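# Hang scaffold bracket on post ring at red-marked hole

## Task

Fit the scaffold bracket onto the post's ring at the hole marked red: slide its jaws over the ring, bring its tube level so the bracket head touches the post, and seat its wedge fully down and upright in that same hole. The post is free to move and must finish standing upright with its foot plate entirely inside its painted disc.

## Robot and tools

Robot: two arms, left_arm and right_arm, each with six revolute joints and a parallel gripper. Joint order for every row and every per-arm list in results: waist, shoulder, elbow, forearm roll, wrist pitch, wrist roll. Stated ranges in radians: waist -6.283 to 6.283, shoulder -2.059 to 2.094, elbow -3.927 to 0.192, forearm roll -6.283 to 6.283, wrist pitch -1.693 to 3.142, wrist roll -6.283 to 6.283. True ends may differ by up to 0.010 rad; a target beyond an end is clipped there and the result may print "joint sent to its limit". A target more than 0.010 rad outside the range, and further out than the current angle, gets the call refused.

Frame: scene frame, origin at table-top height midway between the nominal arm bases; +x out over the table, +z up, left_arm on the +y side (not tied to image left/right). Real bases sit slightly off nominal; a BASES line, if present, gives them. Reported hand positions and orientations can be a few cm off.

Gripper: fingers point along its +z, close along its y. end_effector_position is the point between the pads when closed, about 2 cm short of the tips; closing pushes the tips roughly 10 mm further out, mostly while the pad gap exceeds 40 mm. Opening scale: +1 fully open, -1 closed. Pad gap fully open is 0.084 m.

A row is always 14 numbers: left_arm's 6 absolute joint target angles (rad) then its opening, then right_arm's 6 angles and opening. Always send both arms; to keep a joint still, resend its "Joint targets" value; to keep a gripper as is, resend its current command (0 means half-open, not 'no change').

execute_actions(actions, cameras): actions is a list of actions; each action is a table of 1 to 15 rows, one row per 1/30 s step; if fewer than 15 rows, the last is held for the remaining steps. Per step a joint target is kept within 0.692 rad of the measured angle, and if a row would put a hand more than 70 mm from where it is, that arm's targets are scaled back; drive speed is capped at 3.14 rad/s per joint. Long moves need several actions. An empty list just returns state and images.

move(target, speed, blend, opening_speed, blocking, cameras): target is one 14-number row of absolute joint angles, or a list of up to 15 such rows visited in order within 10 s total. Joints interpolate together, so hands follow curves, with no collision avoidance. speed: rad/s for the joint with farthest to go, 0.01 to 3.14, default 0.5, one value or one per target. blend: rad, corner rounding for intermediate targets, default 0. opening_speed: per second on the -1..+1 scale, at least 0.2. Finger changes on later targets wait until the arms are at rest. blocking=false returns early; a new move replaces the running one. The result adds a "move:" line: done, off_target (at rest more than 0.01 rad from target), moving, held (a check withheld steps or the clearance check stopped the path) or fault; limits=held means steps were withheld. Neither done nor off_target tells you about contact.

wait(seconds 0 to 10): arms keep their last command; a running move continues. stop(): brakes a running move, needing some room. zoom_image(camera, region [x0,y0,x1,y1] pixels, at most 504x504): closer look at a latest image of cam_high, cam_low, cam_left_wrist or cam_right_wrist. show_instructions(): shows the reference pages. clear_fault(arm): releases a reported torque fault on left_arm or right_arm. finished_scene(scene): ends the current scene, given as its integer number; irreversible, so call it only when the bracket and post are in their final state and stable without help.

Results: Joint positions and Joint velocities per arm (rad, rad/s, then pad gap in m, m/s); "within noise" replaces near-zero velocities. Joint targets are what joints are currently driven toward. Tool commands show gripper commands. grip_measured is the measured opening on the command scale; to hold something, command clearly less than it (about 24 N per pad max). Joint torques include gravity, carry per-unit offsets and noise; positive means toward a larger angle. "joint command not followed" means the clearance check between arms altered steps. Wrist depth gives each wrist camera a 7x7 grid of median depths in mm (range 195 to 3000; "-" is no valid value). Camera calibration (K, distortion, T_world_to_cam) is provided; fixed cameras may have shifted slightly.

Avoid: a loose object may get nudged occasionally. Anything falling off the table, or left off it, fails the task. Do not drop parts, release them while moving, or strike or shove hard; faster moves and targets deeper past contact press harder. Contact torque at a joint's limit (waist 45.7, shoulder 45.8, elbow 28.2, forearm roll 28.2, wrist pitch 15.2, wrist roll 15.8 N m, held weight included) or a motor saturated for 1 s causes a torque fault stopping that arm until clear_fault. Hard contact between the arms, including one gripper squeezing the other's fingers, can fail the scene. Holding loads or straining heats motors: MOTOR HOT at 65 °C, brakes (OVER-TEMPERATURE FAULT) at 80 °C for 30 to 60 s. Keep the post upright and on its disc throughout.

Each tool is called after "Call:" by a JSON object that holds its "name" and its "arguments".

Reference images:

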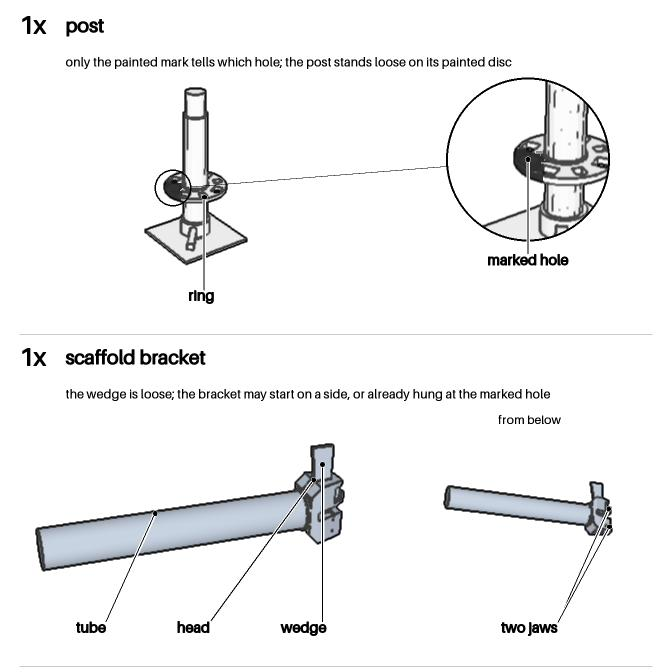

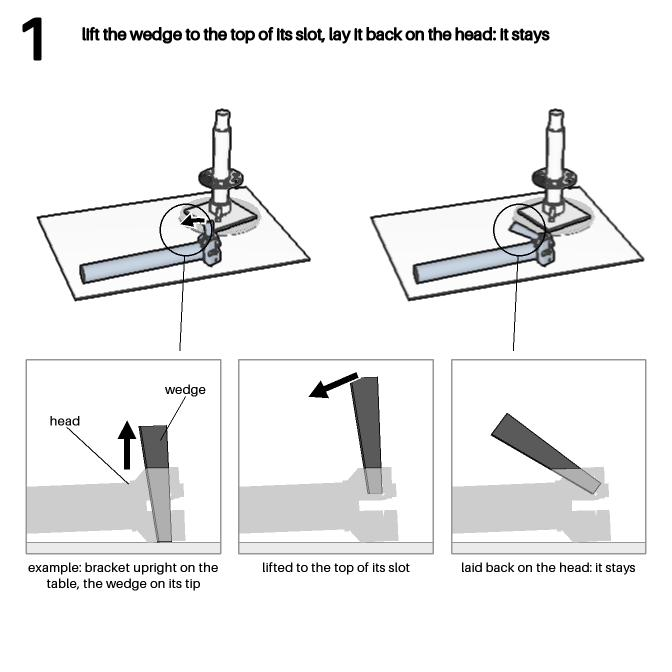

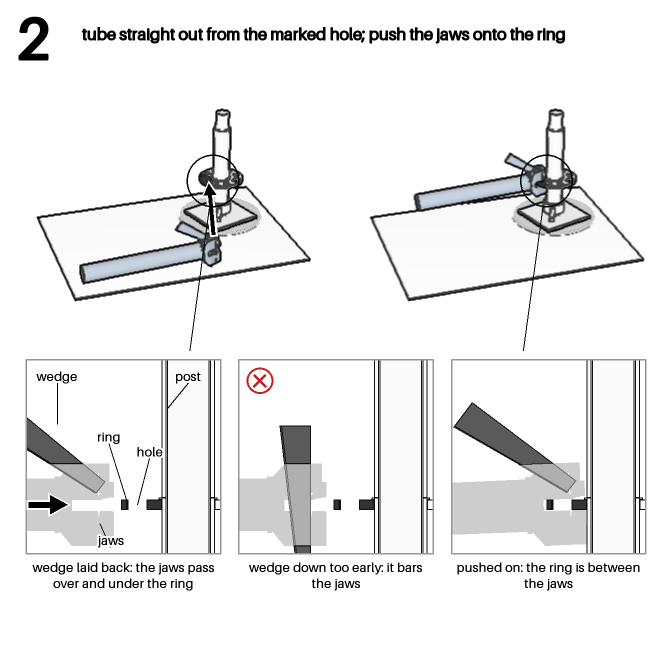

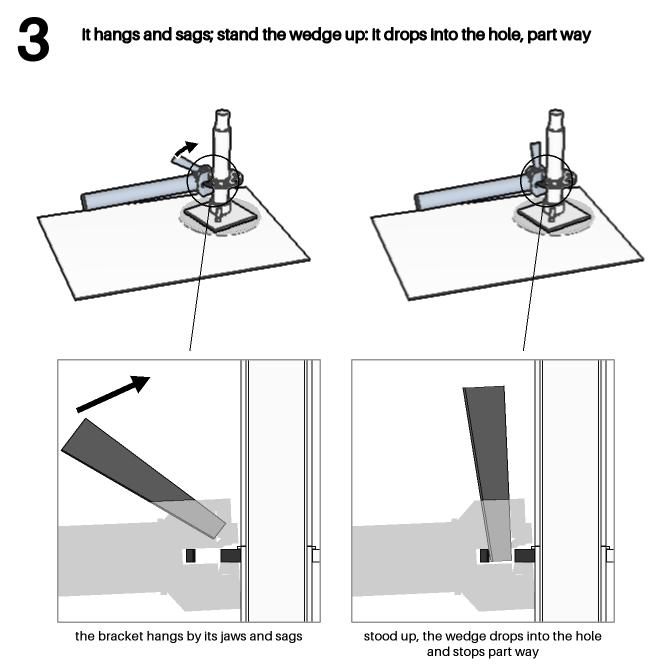

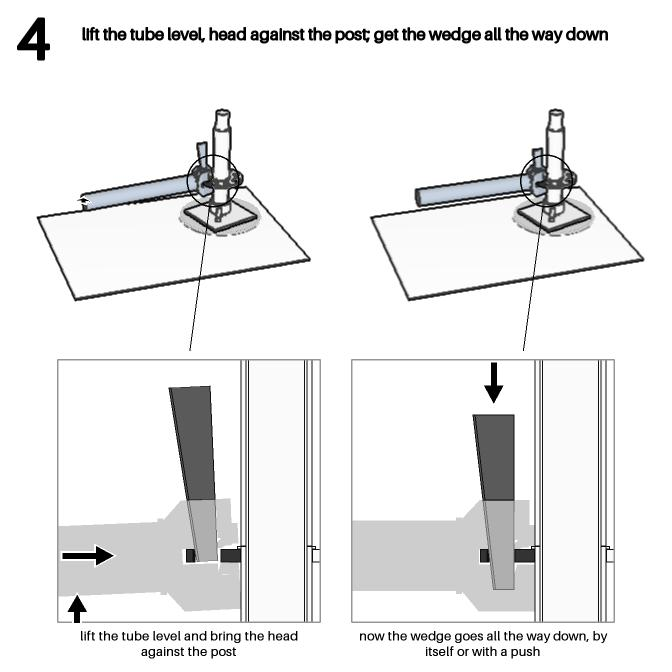

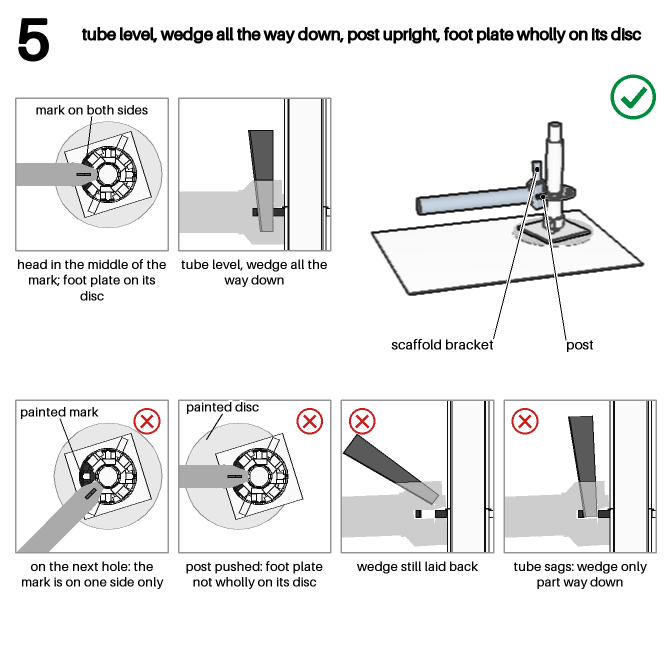

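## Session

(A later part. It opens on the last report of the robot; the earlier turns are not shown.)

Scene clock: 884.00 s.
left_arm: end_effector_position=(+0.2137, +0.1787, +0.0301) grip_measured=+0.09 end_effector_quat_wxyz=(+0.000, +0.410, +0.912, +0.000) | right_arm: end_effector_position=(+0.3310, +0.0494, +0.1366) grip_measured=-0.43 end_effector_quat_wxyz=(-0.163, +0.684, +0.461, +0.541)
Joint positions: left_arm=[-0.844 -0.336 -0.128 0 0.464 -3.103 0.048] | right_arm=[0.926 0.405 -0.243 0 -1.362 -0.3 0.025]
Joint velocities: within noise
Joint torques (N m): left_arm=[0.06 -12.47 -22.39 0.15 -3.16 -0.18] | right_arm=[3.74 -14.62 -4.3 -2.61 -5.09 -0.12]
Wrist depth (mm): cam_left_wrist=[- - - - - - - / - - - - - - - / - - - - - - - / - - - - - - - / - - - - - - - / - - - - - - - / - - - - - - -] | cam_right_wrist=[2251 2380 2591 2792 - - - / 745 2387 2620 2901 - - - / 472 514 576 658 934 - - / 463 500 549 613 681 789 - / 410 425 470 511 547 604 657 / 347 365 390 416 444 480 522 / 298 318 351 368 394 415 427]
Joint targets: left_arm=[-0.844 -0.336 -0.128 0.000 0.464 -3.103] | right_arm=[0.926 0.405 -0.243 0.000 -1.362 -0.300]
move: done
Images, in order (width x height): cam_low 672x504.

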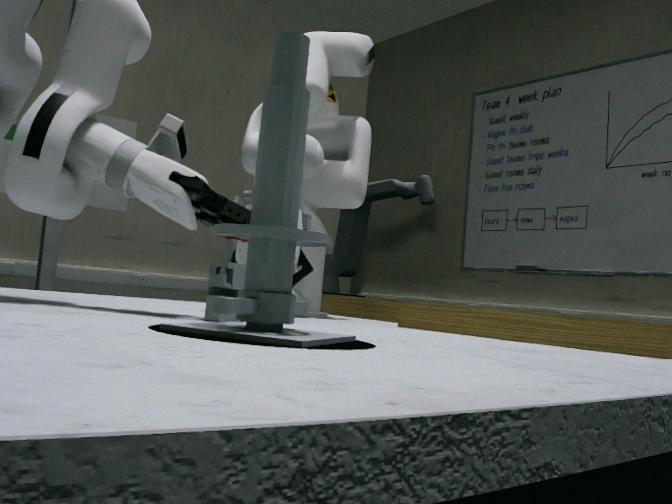

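Call:
{"name": "move", "arguments": {"target": [-0.844,-0.336,-0.128,0,0.464,-3.103,-1,0.96,0.438,-0.254,0,-1.386,-0.5,-0.6], "speed": 0.06, "cameras": []}}

Call:
{"name": "move", "arguments": {"target": [-0.844,-0.336,-0.128,0,0.464,-3.103,-1,0.991,0.495,-0.275,0,-1.422,-0.7,-0.6], "speed": 0.06, "cameras": ["cam_low","cam_high"]}}

Call:
{"name": "zoom_image", "arguments": {"camera": "cam_low", "region": [180, 220, 280, 340]}}

Scene clock: 894.23 s.
left_arm: end_effector_position=(+0.2137, +0.1787, +0.0301) grip_measured=+0.09 end_effector_quat_wxyz=(+0.000, +0.410, +0.912, +0.000) | right_arm: end_effector_position=(+0.3192, +0.0589, +0.1313) grip_measured=-0.43 end_effector_quat_wxyz=(-0.118, +0.625, +0.538, +0.553)
Joint positions: left_arm=[-0.844 -0.336 -0.128 0 0.464 -3.103 0.048] | right_arm=[0.96 0.438 -0.254 0 -1.386 -0.5 0.025]
Joint velocities: within noise
Joint torques (N m): left_arm=[0.93 -13.24 -23.83 -0.82 -3.41 -0.48] | right_arm=[5.16 -14.7 -3.4 -3.5 -5.02 -0.18]
Wrist depth (mm): cam_left_wrist=[- - - - - - - / - - - - - - - / - - - - - - - / - - - - - - - / - - - - - - - / - - - - - - - / - - - - - - -] | cam_right_wrist=[- 2340 2527 2661 2812 2979 - / - 525 808 2696 2988 - - / - 482 528 600 917 - - / - 426 490 576 661 856 - / 325 371 419 481 549 645 - / 292 325 361 398 447 517 614 / 266 286 313 356 - 446 488]
Joint targets: left_arm=[-0.844 -0.336 -0.128 0.000 0.464 -3.103] | right_arm=[0.960 0.438 -0.254 0.000 -1.386 -0.500]
move: done
No camera images: "cameras" was empty.

Scene clock: 897.93 s.
left_arm: end_effector_position=(+0.2137, +0.1787, +0.0301) grip_measured=+0.09 end_effector_quat_wxyz=(+0.000, +0.410, +0.912, +0.000) | right_arm: end_effector_position=(+0.3084, +0.0675, +0.1210) grip_measured=-0.44 end_effector_quat_wxyz=(-0.071, +0.559, +0.606, +0.561)
Joint positions: left_arm=[-0.844 -0.336 -0.128 0 0.464 -3.103 0.048] | right_arm=[0.991 0.495 -0.275 0 -1.422 -0.7 0.025]
Joint velocities: within noise
Joint torques (N m): left_arm=[1.05 -13.79 -26.08 -0.85 -4.01 -0.68] | right_arm=[6.44 -14.54 -3.07 -4.32 -4.8 0.2]
Wrist depth (mm): cam_left_wrist=[- - - - - - - / - - - - - - - / - - - - - - - / - - - - - - - / - - - - - - - / - - - - - - - / - - - - - - -] | cam_right_wrist=[- - 2492 2582 2641 2748 2887 / - - 497 827 2818 2984 - / - - 493 551 638 - - / - 361 430 533 621 921 - / 216 321 376 433 536 707 - / - 282 323 363 433 538 710 / - 266 282 336 - 457 576]
Joint targets: left_arm=[-0.844 -0.336 -0.128 0.000 0.464 -3.103] | right_arm=[0.991 0.495 -0.275 0.000 -1.422 -0.700]
move: done
Images, in order (width x height): cam_high 672x504, cam_low 672x504.

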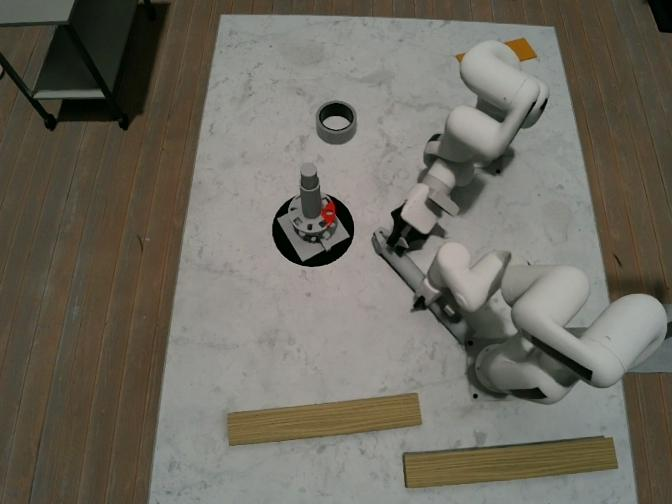

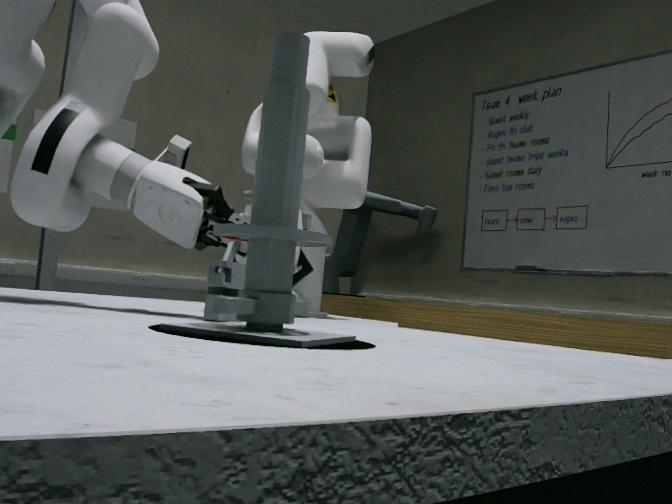

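Scaled by 4.200 from the camera's 672x504 image, which has a finer 960x720 frame.

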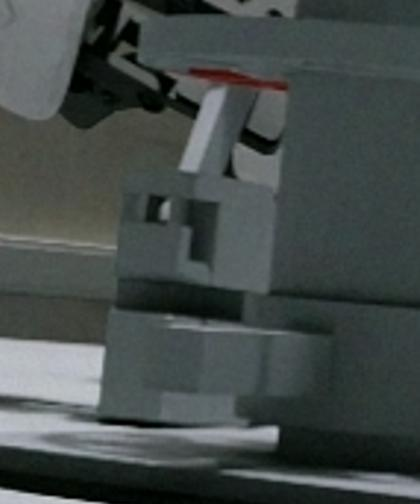

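Call:
{"name": "move", "arguments": {"target": [-0.844,-0.336,-0.128,0,0.464,-3.103,-1,1.014,0.562,-0.299,0,-1.463,-0.9,-0.6], "speed": 0.06, "cameras": ["cam_low"]}}

Call:
{"name": "zoom_image", "arguments": {"camera": "cam_low", "region": [180, 220, 280, 340]}}

Scene clock: 904.97 s.
left_arm: end_effector_position=(+0.2137, +0.1787, +0.0301) grip_measured=+0.09 end_effector_quat_wxyz=(+0.000, +0.410, +0.912, +0.000) | right_arm: end_effector_position=(+0.2997, +0.0729, +0.1082) grip_measured=-0.45 end_effector_quat_wxyz=(-0.021, +0.489, +0.665, +0.564)
Joint positions: left_arm=[-0.844 -0.336 -0.128 0 0.464 -3.103 0.048] | right_arm=[1.014 0.562 -0.299 0 -1.463 -0.9 0.025]
Joint velocities: within noise
Joint torques (N m): left_arm=[1.18 -16.14 -27.8 -0.79 -3.97 -0.74] | right_arm=[6.21 -2.62 3.3 -4.23 6.75 -0.31]
Wrist depth (mm): cam_left_wrist=[- - - - - - - / - - - - - - - / - - - - - - - / - - - - - - - / - - - - - - - / - - - - - - - / - - - - - - -] | cam_right_wrist=[- - - - 2555 2557 2595 / - - - 508 2721 2763 2853 / - - 421 517 572 2989 - / - 289 359 461 584 719 - / - 281 324 389 499 689 - / - - 282 336 425 577 - / - - 263 - - 516 678]
Joint targets: left_arm=[-0.844 -0.336 -0.128 0.000 0.464 -3.103] | right_arm=[1.014 0.562 -0.299 0.000 -1.463 -0.900]
move: done
Images, in order (width x height): cam_low 672x504.

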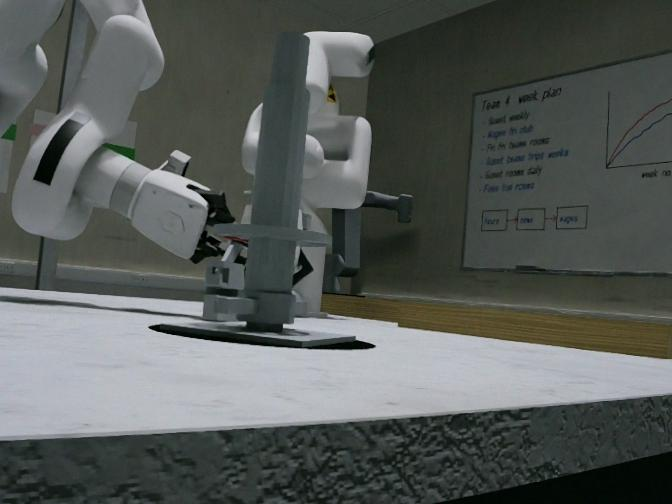

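Scaled by 4.200 from the camera's 672x504 image, which has a finer 960x720 frame.

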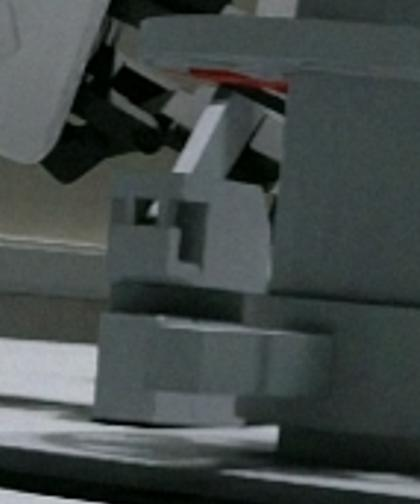

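Call:
{"name": "move", "arguments": {"target": [[-0.844,-0.336,-0.128,0,0.464,-3.103,-1,1.014,0.562,-0.299,0,-1.463,-0.9,0.1],[-0.844,-0.336,-0.128,0,0.464,-3.103,-1,1.014,0.43,-0.03,0,-1.6,-0.9,0.1],[-0.844,-0.336,-0.128,0,0.464,-3.103,-1,0.6,0.2,-0.03,0,-1.5,-0.3,0.1]], "speed": 0.25, "opening_speed": 1}}

Call:
{"name": "zoom_image", "arguments": {"camera": "cam_low", "region": [160, 200, 300, 340]}}

Call:
{"name": "zoom_image", "arguments": {"camera": "cam_high", "region": [340, 190, 500, 350]}}

Scene clock: 917.17 s.
left_arm: end_effector_position=(+0.2137, +0.1787, +0.0301) grip_measured=+0.09 end_effector_quat_wxyz=(+0.000, +0.410, +0.912, +0.000) | right_arm: end_effector_position=(+0.3801, -0.0877, +0.1983) grip_measured=+0.09 end_effector_quat_wxyz=(-0.080, +0.715, +0.328, +0.612)
Joint positions: left_arm=[-0.844 -0.336 -0.128 0 0.464 -3.103 0.048] | right_arm=[0.6 0.2 -0.03 0 -1.5 -0.3 0.048]
Joint velocities: within noise
Joint torques (N m): left_arm=[0.07 -9.44 -17.25 0.26 -1.54 -0.12] | right_arm=[-1.02 -10.03 -2.78 -0.26 -2.72 0]
Wrist depth (mm): cam_left_wrist=[- - - - - - - / - - - - - - - / - - - - - - - / - - - - - - - / - - - - - - - / - - - - - - - / - - - - - - -] | cam_right_wrist=[2628 2962 - - - - 2880 / 2785 - - - - 261 2860 / 953 - - - - 259 2837 / 702 859 - - 272 261 2959 / 613 680 734 782 270 265 - / 500 539 579 629 279 2589 2919 / 427 457 474 323 287 590 2429]
Joint targets: left_arm=[-0.844 -0.336 -0.128 0.000 0.464 -3.103] | right_arm=[0.600 0.200 -0.030 0.000 -1.500 -0.300]
move: done
camera_calibration:
cam_left_wrist: T_world_to_cam=[[0.748666, 0.662905, -0.00744463, -0.247124], [0.662945, -0.748643, 0.00613252, 0.0583493], [-0.00150809, -0.00952659, -0.999953, 0.162991], [0, 0, 0, 1]] pos_world=[0.146577, 0.209055, 0.160786]
cam_right_wrist: T_world_to_cam=[[0.582484, -0.763974, 0.27759, -0.308363], [-0.0375304, -0.366419, -0.929693, 0.237006], [0.811975, 0.531113, -0.242106, -0.0870396], [0, 0, 0, 1]] pos_world=[0.259186, -0.10251, 0.284868]

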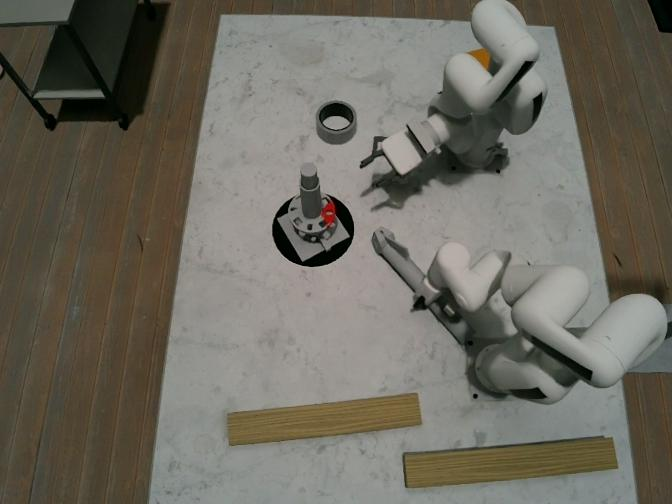

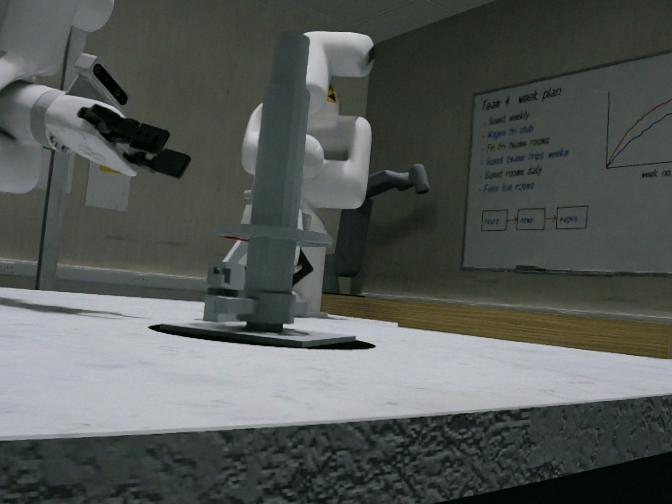

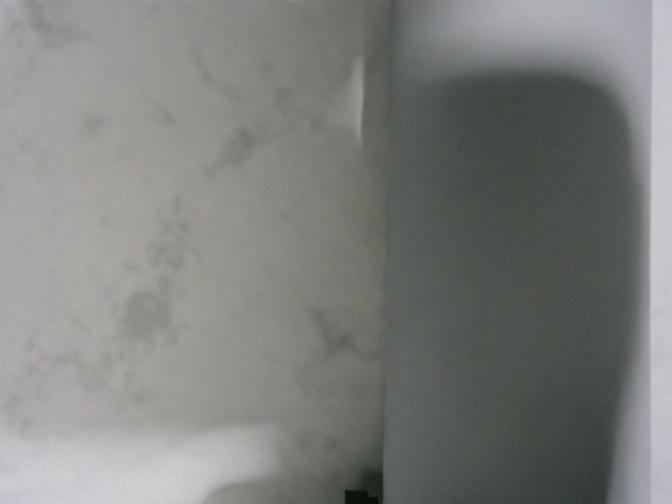

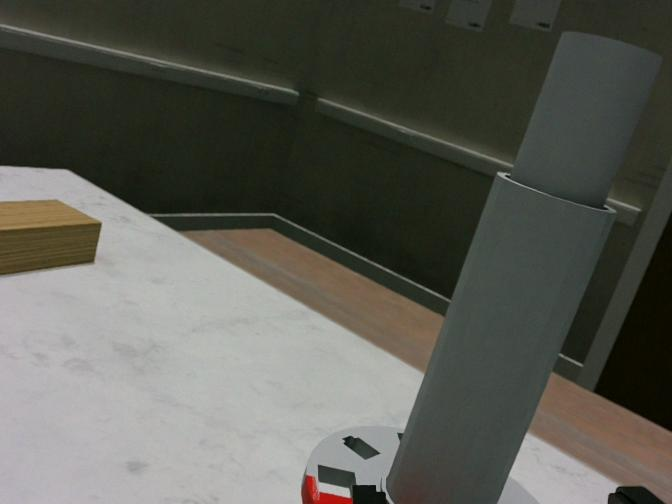

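Scaled by 3.600 from the camera's 672x504 image, which has a finer 960x720 frame.

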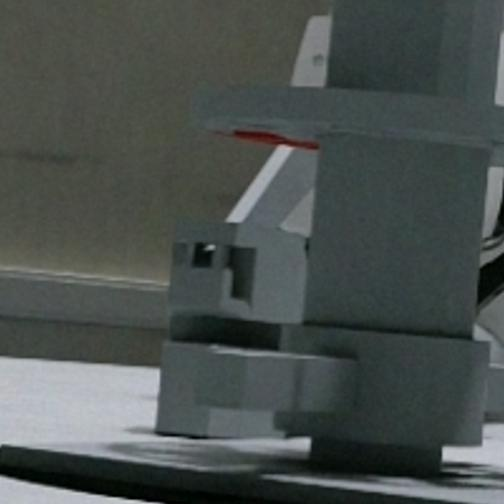

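Scaled by 3.150 from the camera's 672x504 image, which has a finer 960x720 frame.

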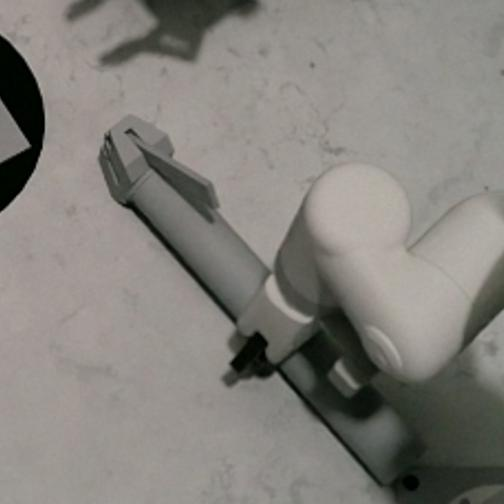

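Call:
{"name": "move", "arguments": {"target": [[-0.844,-0.336,-0.128,0,0.464,-3.103,0.8,0.6,0.2,-0.03,0,-1.5,-0.3,0.1],[-0.854,-0.156,-0.321,0,0.477,-3.113,0.8,0.3,0.2,-0.03,0,-1.5,-0.3,0.1],[-0.854,-0.156,-0.321,0,0.477,-3.113,-1,0.3,0.2,-0.03,0,-1.5,-0.3,0.1],[-0.854,-0.281,-0.34,0,0.621,-3.113,-1,0.3,0.2,-0.03,0,-1.5,-0.3,0.1],[-0.854,-0.45,-0.41,0,0.86,-3.113,-1,0.3,0.2,-0.03,0,-1.5,-0.3,0.1]], "speed": [0.2,0.2,0.2,0.1,0.15], "opening_speed": 1}}

Call:
{"name": "zoom_image", "arguments": {"camera": "cam_low", "region": [100, 100, 340, 340]}}

Call:
{"name": "zoom_image", "arguments": {"camera": "cam_high", "region": [340, 160, 520, 340]}}

Scene clock: 945.90 s.
left_arm: end_effector_position=(+0.2497, +0.1366, +0.1302) grip_measured=+0.09 end_effector_quat_wxyz=(+0.000, +0.410, +0.912, +0.000) | right_arm: end_effector_position=(+0.4266, -0.1946, +0.1984) grip_measured=+0.09 end_effector_quat_wxyz=(+0.012, +0.756, +0.218, +0.617)
Joint positions: left_arm=[-0.854 -0.45 -0.41 0 0.86 -3.113 0.048] | right_arm=[0.3 0.2 -0.03 0 -1.5 -0.3 0.048]
Joint velocities: within noise
Joint torques (N m): left_arm=[0.47 -14.73 -26.08 -0.17 -2.12 0.25] | right_arm=[-0.44 -9.47 -2.52 -0.14 -2.9 -0.12]
Wrist depth (mm): cam_left_wrist=[- - - - - - - / - - - - - - - / 260 - - - - - - / 260 - - - - - - / 260 - - - - - - / 260 260 - - - - 258 / 260 260 - - - - 258] | cam_right_wrist=[- 239 - - - 2877 2779 / 242 244 - - - 2920 2822 / 248 255 - - - 2966 2865 / 255 268 - - - - 2855 / 261 282 2678 - - - 2930 / 272 307 578 634 2575 2871 2671 / 266 281 472 520 566 603 2415]
Joint targets: left_arm=[-0.854 -0.450 -0.410 0.000 0.860 -3.113] | right_arm=[0.300 0.200 -0.030 0.000 -1.500 -0.300]
move: done
camera_calibration:
cam_left_wrist: T_world_to_cam=[[0.748667, 0.662906, -0.00737835, -0.24544], [0.662945, -0.748644, 0.00605766, 0.00237178], [-0.00150809, -0.00942661, -0.999954, 0.262623], [0, 0, 0, 1]] pos_world=[0.182577, 0.166955, 0.260786]
cam_right_wrist: T_world_to_cam=[[0.330629, -0.902072, 0.277398, -0.336498], [-0.144229, -0.338772, -0.929748, 0.250476], [0.932675, 0.267393, -0.242113, -0.17081], [0, 0, 0, 1]] pos_world=[0.306692, -0.173018, 0.284869]

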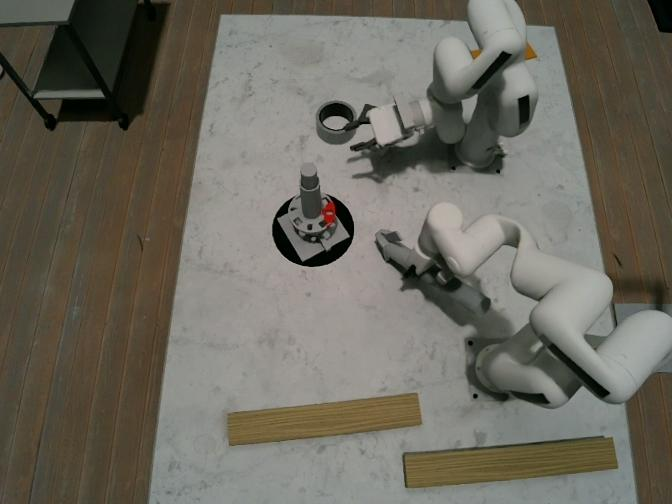

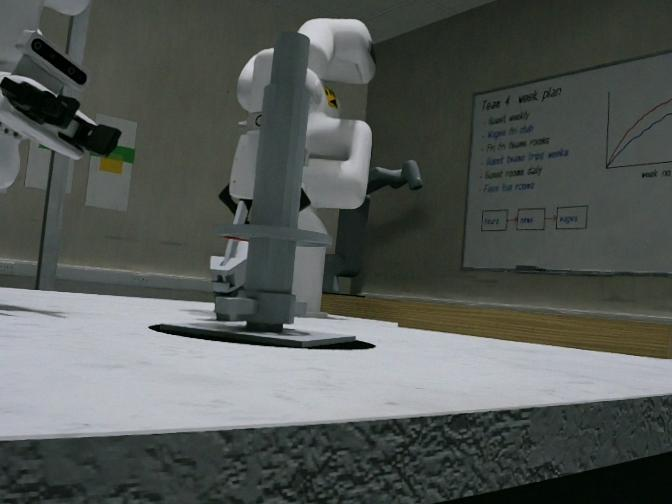

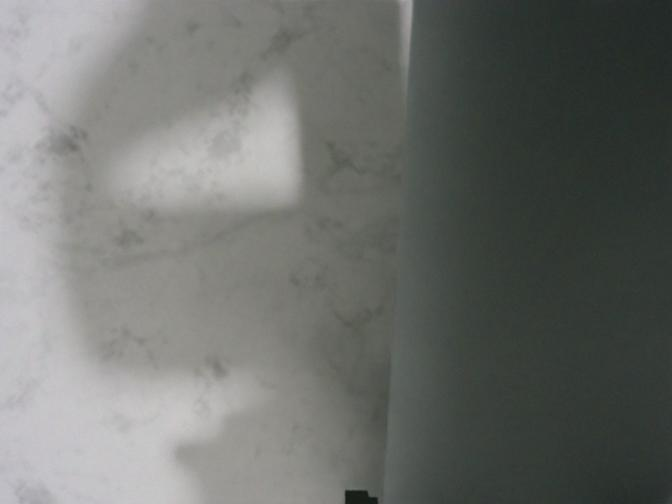

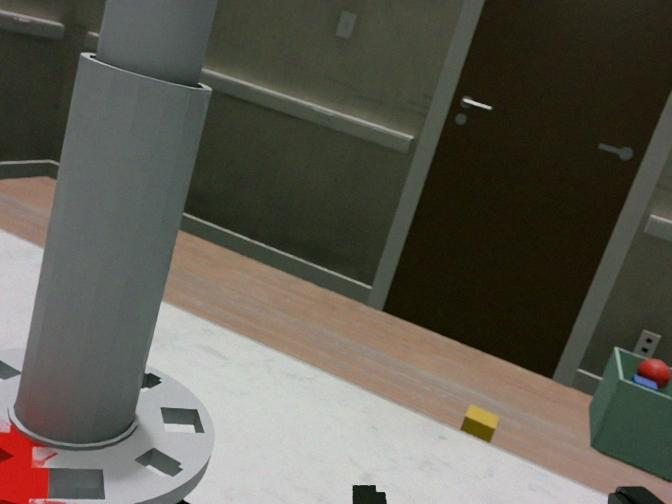

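Scaled by 2.100 from the camera's 672x504 image, which has a finer 960x720 frame.

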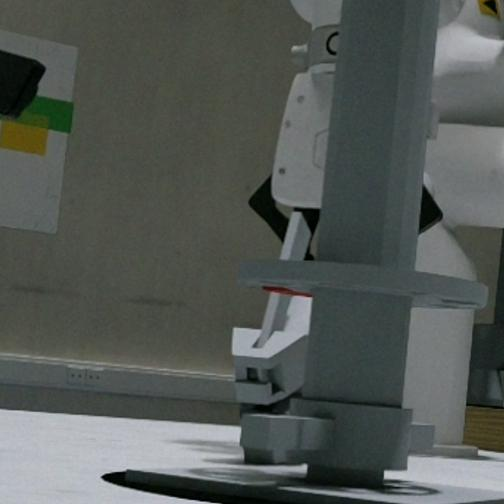

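Scaled by 2.800 from the camera's 672x504 image, which has a finer 960x720 frame.

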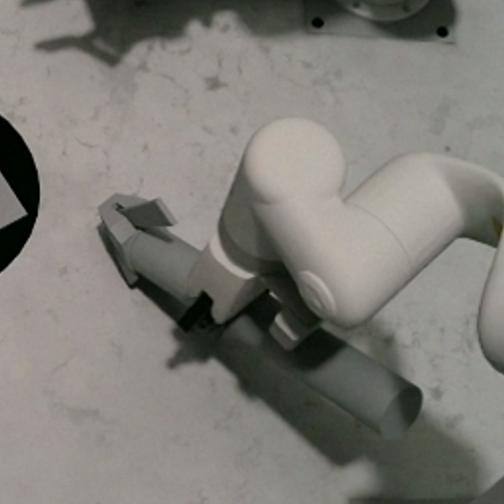

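Call:
{"name": "move", "arguments": {"target": [[-0.854,-0.281,-0.34,0,0.621,-3.113,-1,0.3,0.2,-0.03,0,-1.5,-0.3,0.1],[-0.854,-0.156,-0.321,0,0.477,-3.113,-1,0.3,0.2,-0.03,0,-1.5,-0.3,0.1]], "speed": [0.15,0.07], "cameras": ["cam_low","cam_high"]}}

Call:
{"name": "zoom_image", "arguments": {"camera": "cam_high", "region": [340, 160, 520, 340]}}

Call:
{"name": "zoom_image", "arguments": {"camera": "cam_low", "region": [100, 100, 340, 340]}}

Scene clock: 958.30 s.
left_arm: end_effector_position=(+0.2498, +0.1365, +0.0362) grip_measured=+0.09 end_effector_quat_wxyz=(+0.000, +0.410, +0.912, +0.000) | right_arm: end_effector_position=(+0.4266, -0.1946, +0.1984) grip_measured=+0.09 end_effector_quat_wxyz=(+0.012, +0.756, +0.218, +0.617)
Joint positions: left_arm=[-0.854 -0.156 -0.321 0 0.477 -3.113 0.048] | right_arm=[0.3 0.2 -0.03 0 -1.5 -0.3 0.048]
Joint velocities: within noise
Joint torques (N m): left_arm=[0.36 -4.52 -4.2 -0.03 0.5 0.14] | right_arm=[-0.09 -9.5 -2.6 0.01 -2.81 -0.17]
Wrist depth (mm): cam_left_wrist=[- - - - - - - / - - - - - - - / - - - - - - - / - - - - - - - / - - - - - - - / - - - - - - - / - - - - - - -] | cam_right_wrist=[- 239 - - - 2856 2748 / 242 244 - - - 2973 2798 / 248 255 - - - 2993 2848 / 255 268 - - - - 2894 / 260 282 2722 - - - 2933 / 272 307 580 633 2576 2887 2658 / 266 282 473 520 564 604 2410]
Joint targets: left_arm=[-0.854 -0.156 -0.321 0.000 0.477 -3.113] | right_arm=[0.300 0.200 -0.030 0.000 -1.500 -0.300]
move: done
Images, in order (width x height): cam_high 672x504, cam_low 672x504.

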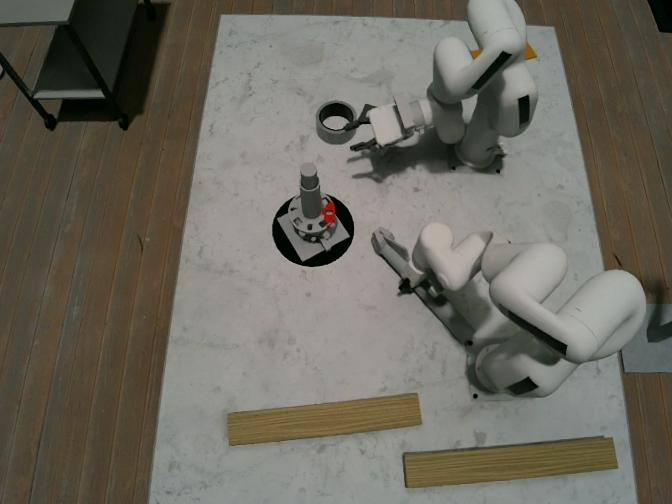

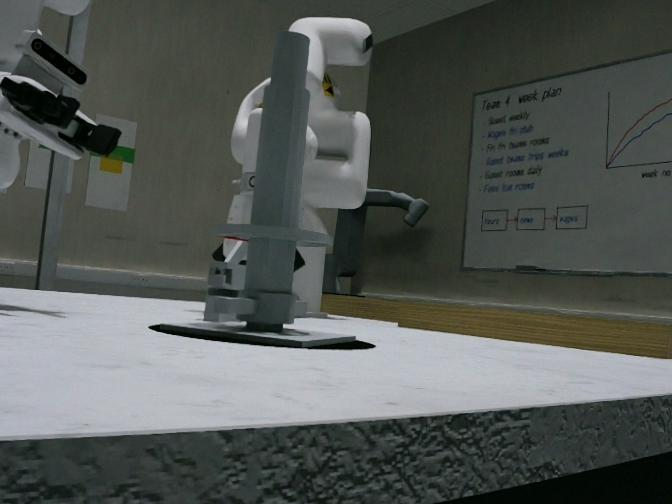

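Scaled by 2.800 from the camera's 672x504 image, which has a finer 960x720 frame.

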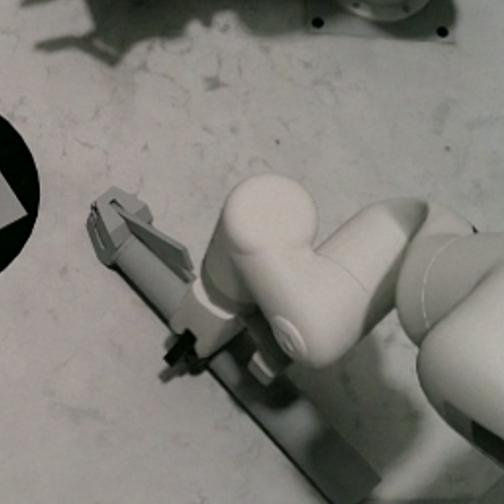

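Scaled by 2.100 from the camera's 672x504 image, which has a finer 960x720 frame.

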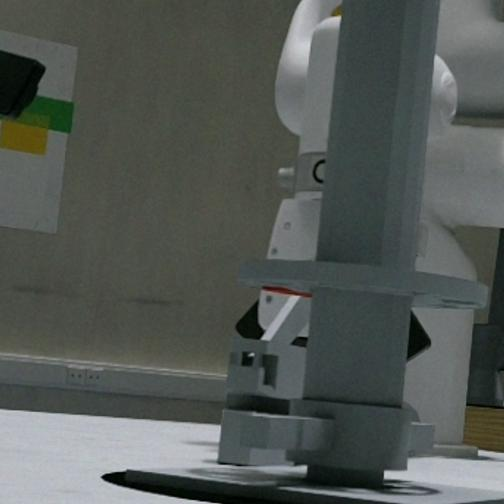

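Call:
{"name": "move", "arguments": {"target": [[-0.854,-0.156,-0.321,0,0.477,-3.113,0.8,0.3,0.2,-0.03,0,-1.5,-0.3,0.1],[-0.858,-0.127,-0.351,0,0.478,-3.117,0.8,0.3,0.2,-0.03,0,-1.5,-0.3,0.1],[-0.858,-0.127,-0.351,0,0.478,-3.117,-1,0.3,0.2,-0.03,0,-1.5,-0.3,0.1],[-0.858,-0.249,-0.3685,0,0.6175,-3.117,-1,0.3,0.2,-0.03,0,-1.5,-0.3,0.1],[-0.858,-0.4146,-0.437,0,0.8515,-3.117,-1,0.3,0.2,-0.03,0,-1.5,-0.3,0.1]], "speed": [0.2,0.1,0.2,0.06,0.1], "opening_speed": 1, "cameras": ["cam_low","cam_high"]}}

Call:
{"name": "zoom_image", "arguments": {"camera": "cam_high", "region": [340, 160, 520, 340]}}

Call:
{"name": "zoom_image", "arguments": {"camera": "cam_low", "region": [100, 100, 340, 340]}}

Scene clock: 982.20 s.
left_arm: end_effector_position=(+0.2546, +0.1295, +0.1301) grip_measured=+0.09 end_effector_quat_wxyz=(+0.000, +0.410, +0.912, +0.000) | right_arm: end_effector_position=(+0.4266, -0.1946, +0.1984) grip_measured=+0.09 end_effector_quat_wxyz=(+0.012, +0.756, +0.218, +0.617)
Joint positions: left_arm=[-0.858 -0.414 -0.437 0 0.851 -3.117 0.048] | right_arm=[0.3 0.2 -0.03 0 -1.5 -0.3 0.048]
Joint velocities: within noise
Joint torques (N m): left_arm=[0.24 -15.54 -26.65 0.03 -2.21 0.13] | right_arm=[-0.22 -9.59 -2.66 0.08 -2.79 -0.11]
Wrist depth (mm): cam_left_wrist=[- - - - - - - / - - - - - - - / - - - - - - - / 260 - - - - - - / 260 - - - - - - / 260 - - - - - - / 260 260 - - - - 259] | cam_right_wrist=[- 239 - - - 2889 2760 / 243 244 - - - 2900 2788 / 248 254 - - - 2974 2858 / 255 268 - - - - 2908 / 261 282 2701 - - - 2938 / 272 307 578 634 2602 2848 2651 / 265 281 473 519 565 604 2440]
Joint targets: left_arm=[-0.858 -0.415 -0.437 0.000 0.851 -3.117] | right_arm=[0.300 0.200 -0.030 0.000 -1.500 -0.300]
move: done
Images, in order (width x height): cam_high 672x504, cam_low 672x504.

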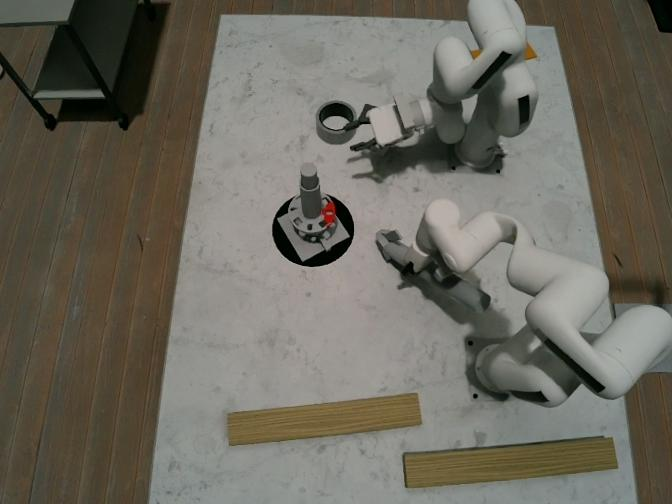

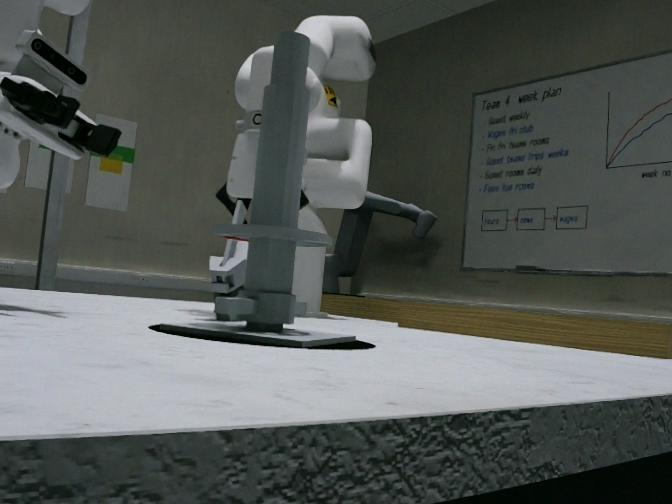

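Scaled by 2.800 from the camera's 672x504 image, which has a finer 960x720 frame.

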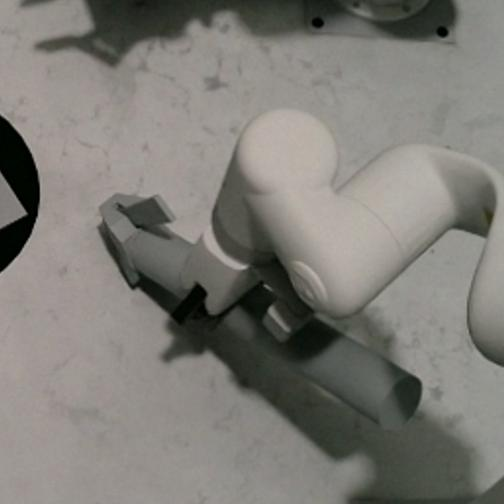

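Scaled by 2.100 from the camera's 672x504 image, which has a finer 960x720 frame.

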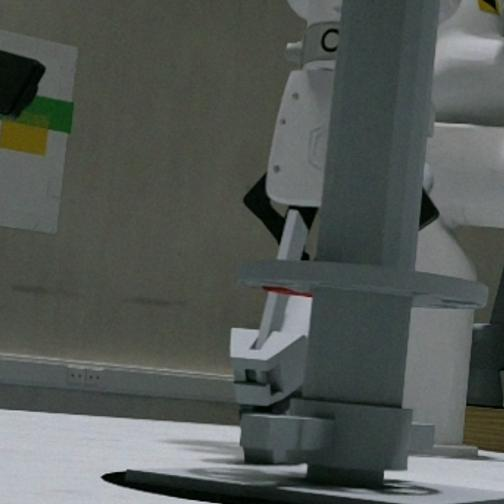

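Call:
{"name": "move", "arguments": {"target": [[-0.858,-0.249,-0.3685,0,0.6175,-3.117,-1,0.3,0.2,-0.03,0,-1.5,-0.3,0.1],[-0.858,-0.127,-0.351,0,0.478,-3.117,-1,0.3,0.2,-0.03,0,-1.5,-0.3,0.1],[-0.858,-0.127,-0.351,0,0.478,-3.117,0.8,0.3,0.2,-0.03,0,-1.5,-0.3,0.1],[-0.858,-0.172,-0.357,0,0.53,-3.117,0.8,0.3,0.2,-0.03,0,-1.5,-0.3,0.1],[-0.862,-0.105,-0.427,0,0.532,-3.121,0.8,0.3,0.2,-0.03,0,-1.5,-0.3,0.1],[-0.862,-0.105,-0.427,0,0.532,-3.121,-1,0.3,0.2,-0.03,0,-1.5,-0.3,0.1]], "speed": [0.15,0.07,0.1,0.1,0.1,0.1], "opening_speed": 1, "cameras": ["cam_low","cam_high"]}}

Call:
{"name": "zoom_image", "arguments": {"camera": "cam_high", "region": [340, 160, 520, 340]}}

Call:
{"name": "zoom_image", "arguments": {"camera": "cam_low", "region": [100, 100, 340, 340]}}

Scene clock: 1014.63 s.
left_arm: end_effector_position=(+0.2678, +0.1133, +0.0482) grip_measured=+0.09 end_effector_quat_wxyz=(+0.000, +0.410, +0.912, +0.000) | right_arm: end_effector_position=(+0.4266, -0.1946, +0.1984) grip_measured=+0.09 end_effector_quat_wxyz=(+0.012, +0.756, +0.218, +0.617)
Joint positions: left_arm=[-0.862 -0.105 -0.427 0 0.532 -3.121 0.048] | right_arm=[0.3 0.2 -0.03 0 -1.5 -0.3 0.048]
Joint velocities: within noise
Joint torques (N m): left_arm=[0.02 -11.33 -12.96 -0.34 -1.12 0.41] | right_arm=[-0.16 -9.59 -2.84 0.02 -2.8 -0.23]
Wrist depth (mm): cam_left_wrist=[- - - - - - - / - - - - - - - / - - - - - - - / - - - - - - - / - - - - - - - / - - - - - - - / - - - - - - -] | cam_right_wrist=[- 239 - - - 2874 2746 / 243 244 - - - 2910 2823 / 248 254 - - - 2986 2865 / 255 268 - - - - 2899 / 260 282 2711 - - - 2920 / 272 307 579 634 2595 2861 2664 / 265 282 473 520 564 604 2438]
Joint targets: left_arm=[-0.862 -0.105 -0.427 0.000 0.532 -3.121] | right_arm=[0.300 0.200 -0.030 0.000 -1.500 -0.300]
move: done
Images, in order (width x height): cam_high 672x504, cam_low 672x504.

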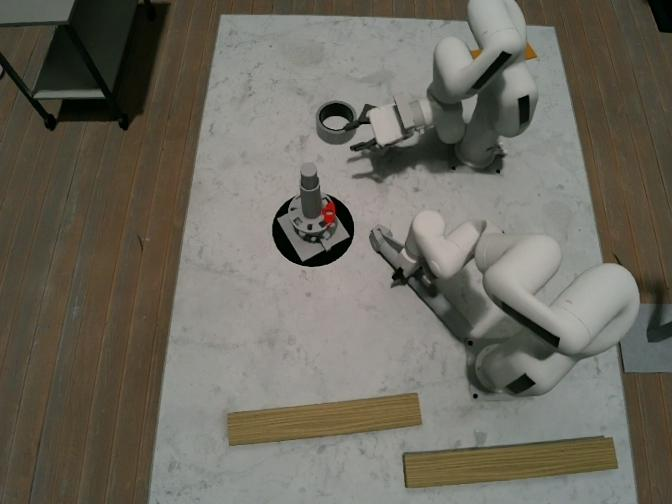

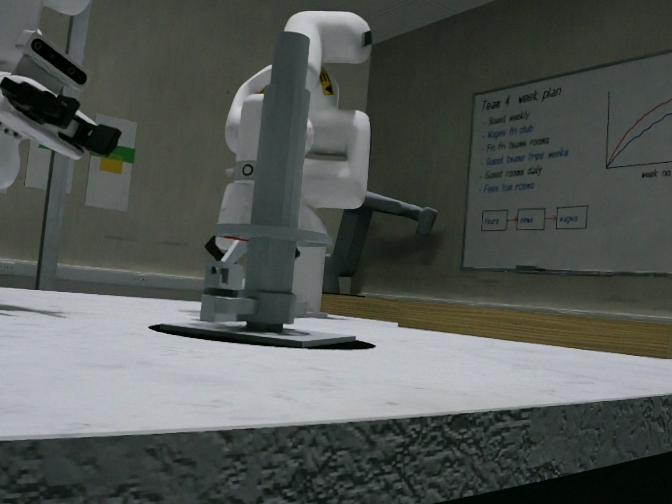

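Scaled by 2.800 from the camera's 672x504 image, which has a finer 960x720 frame.

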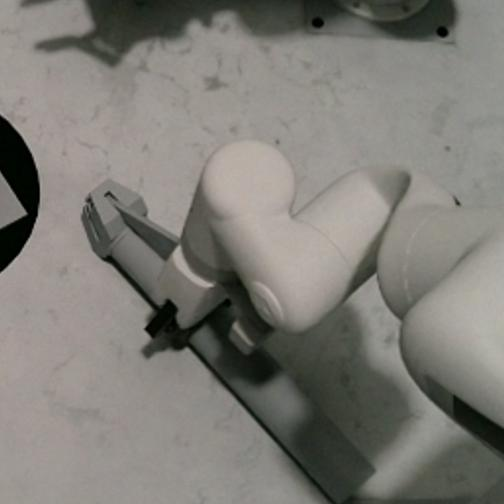

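Scaled by 2.100 from the camera's 672x504 image, which has a finer 960x720 frame.

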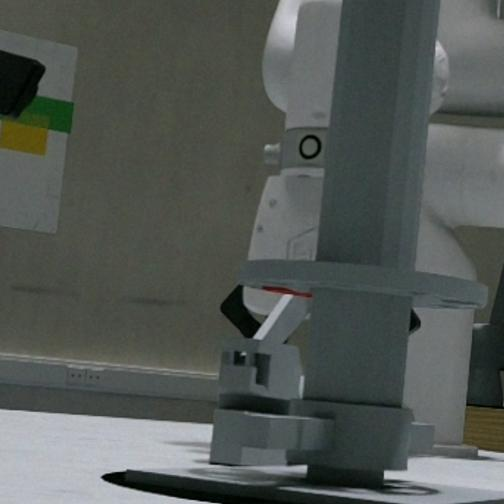

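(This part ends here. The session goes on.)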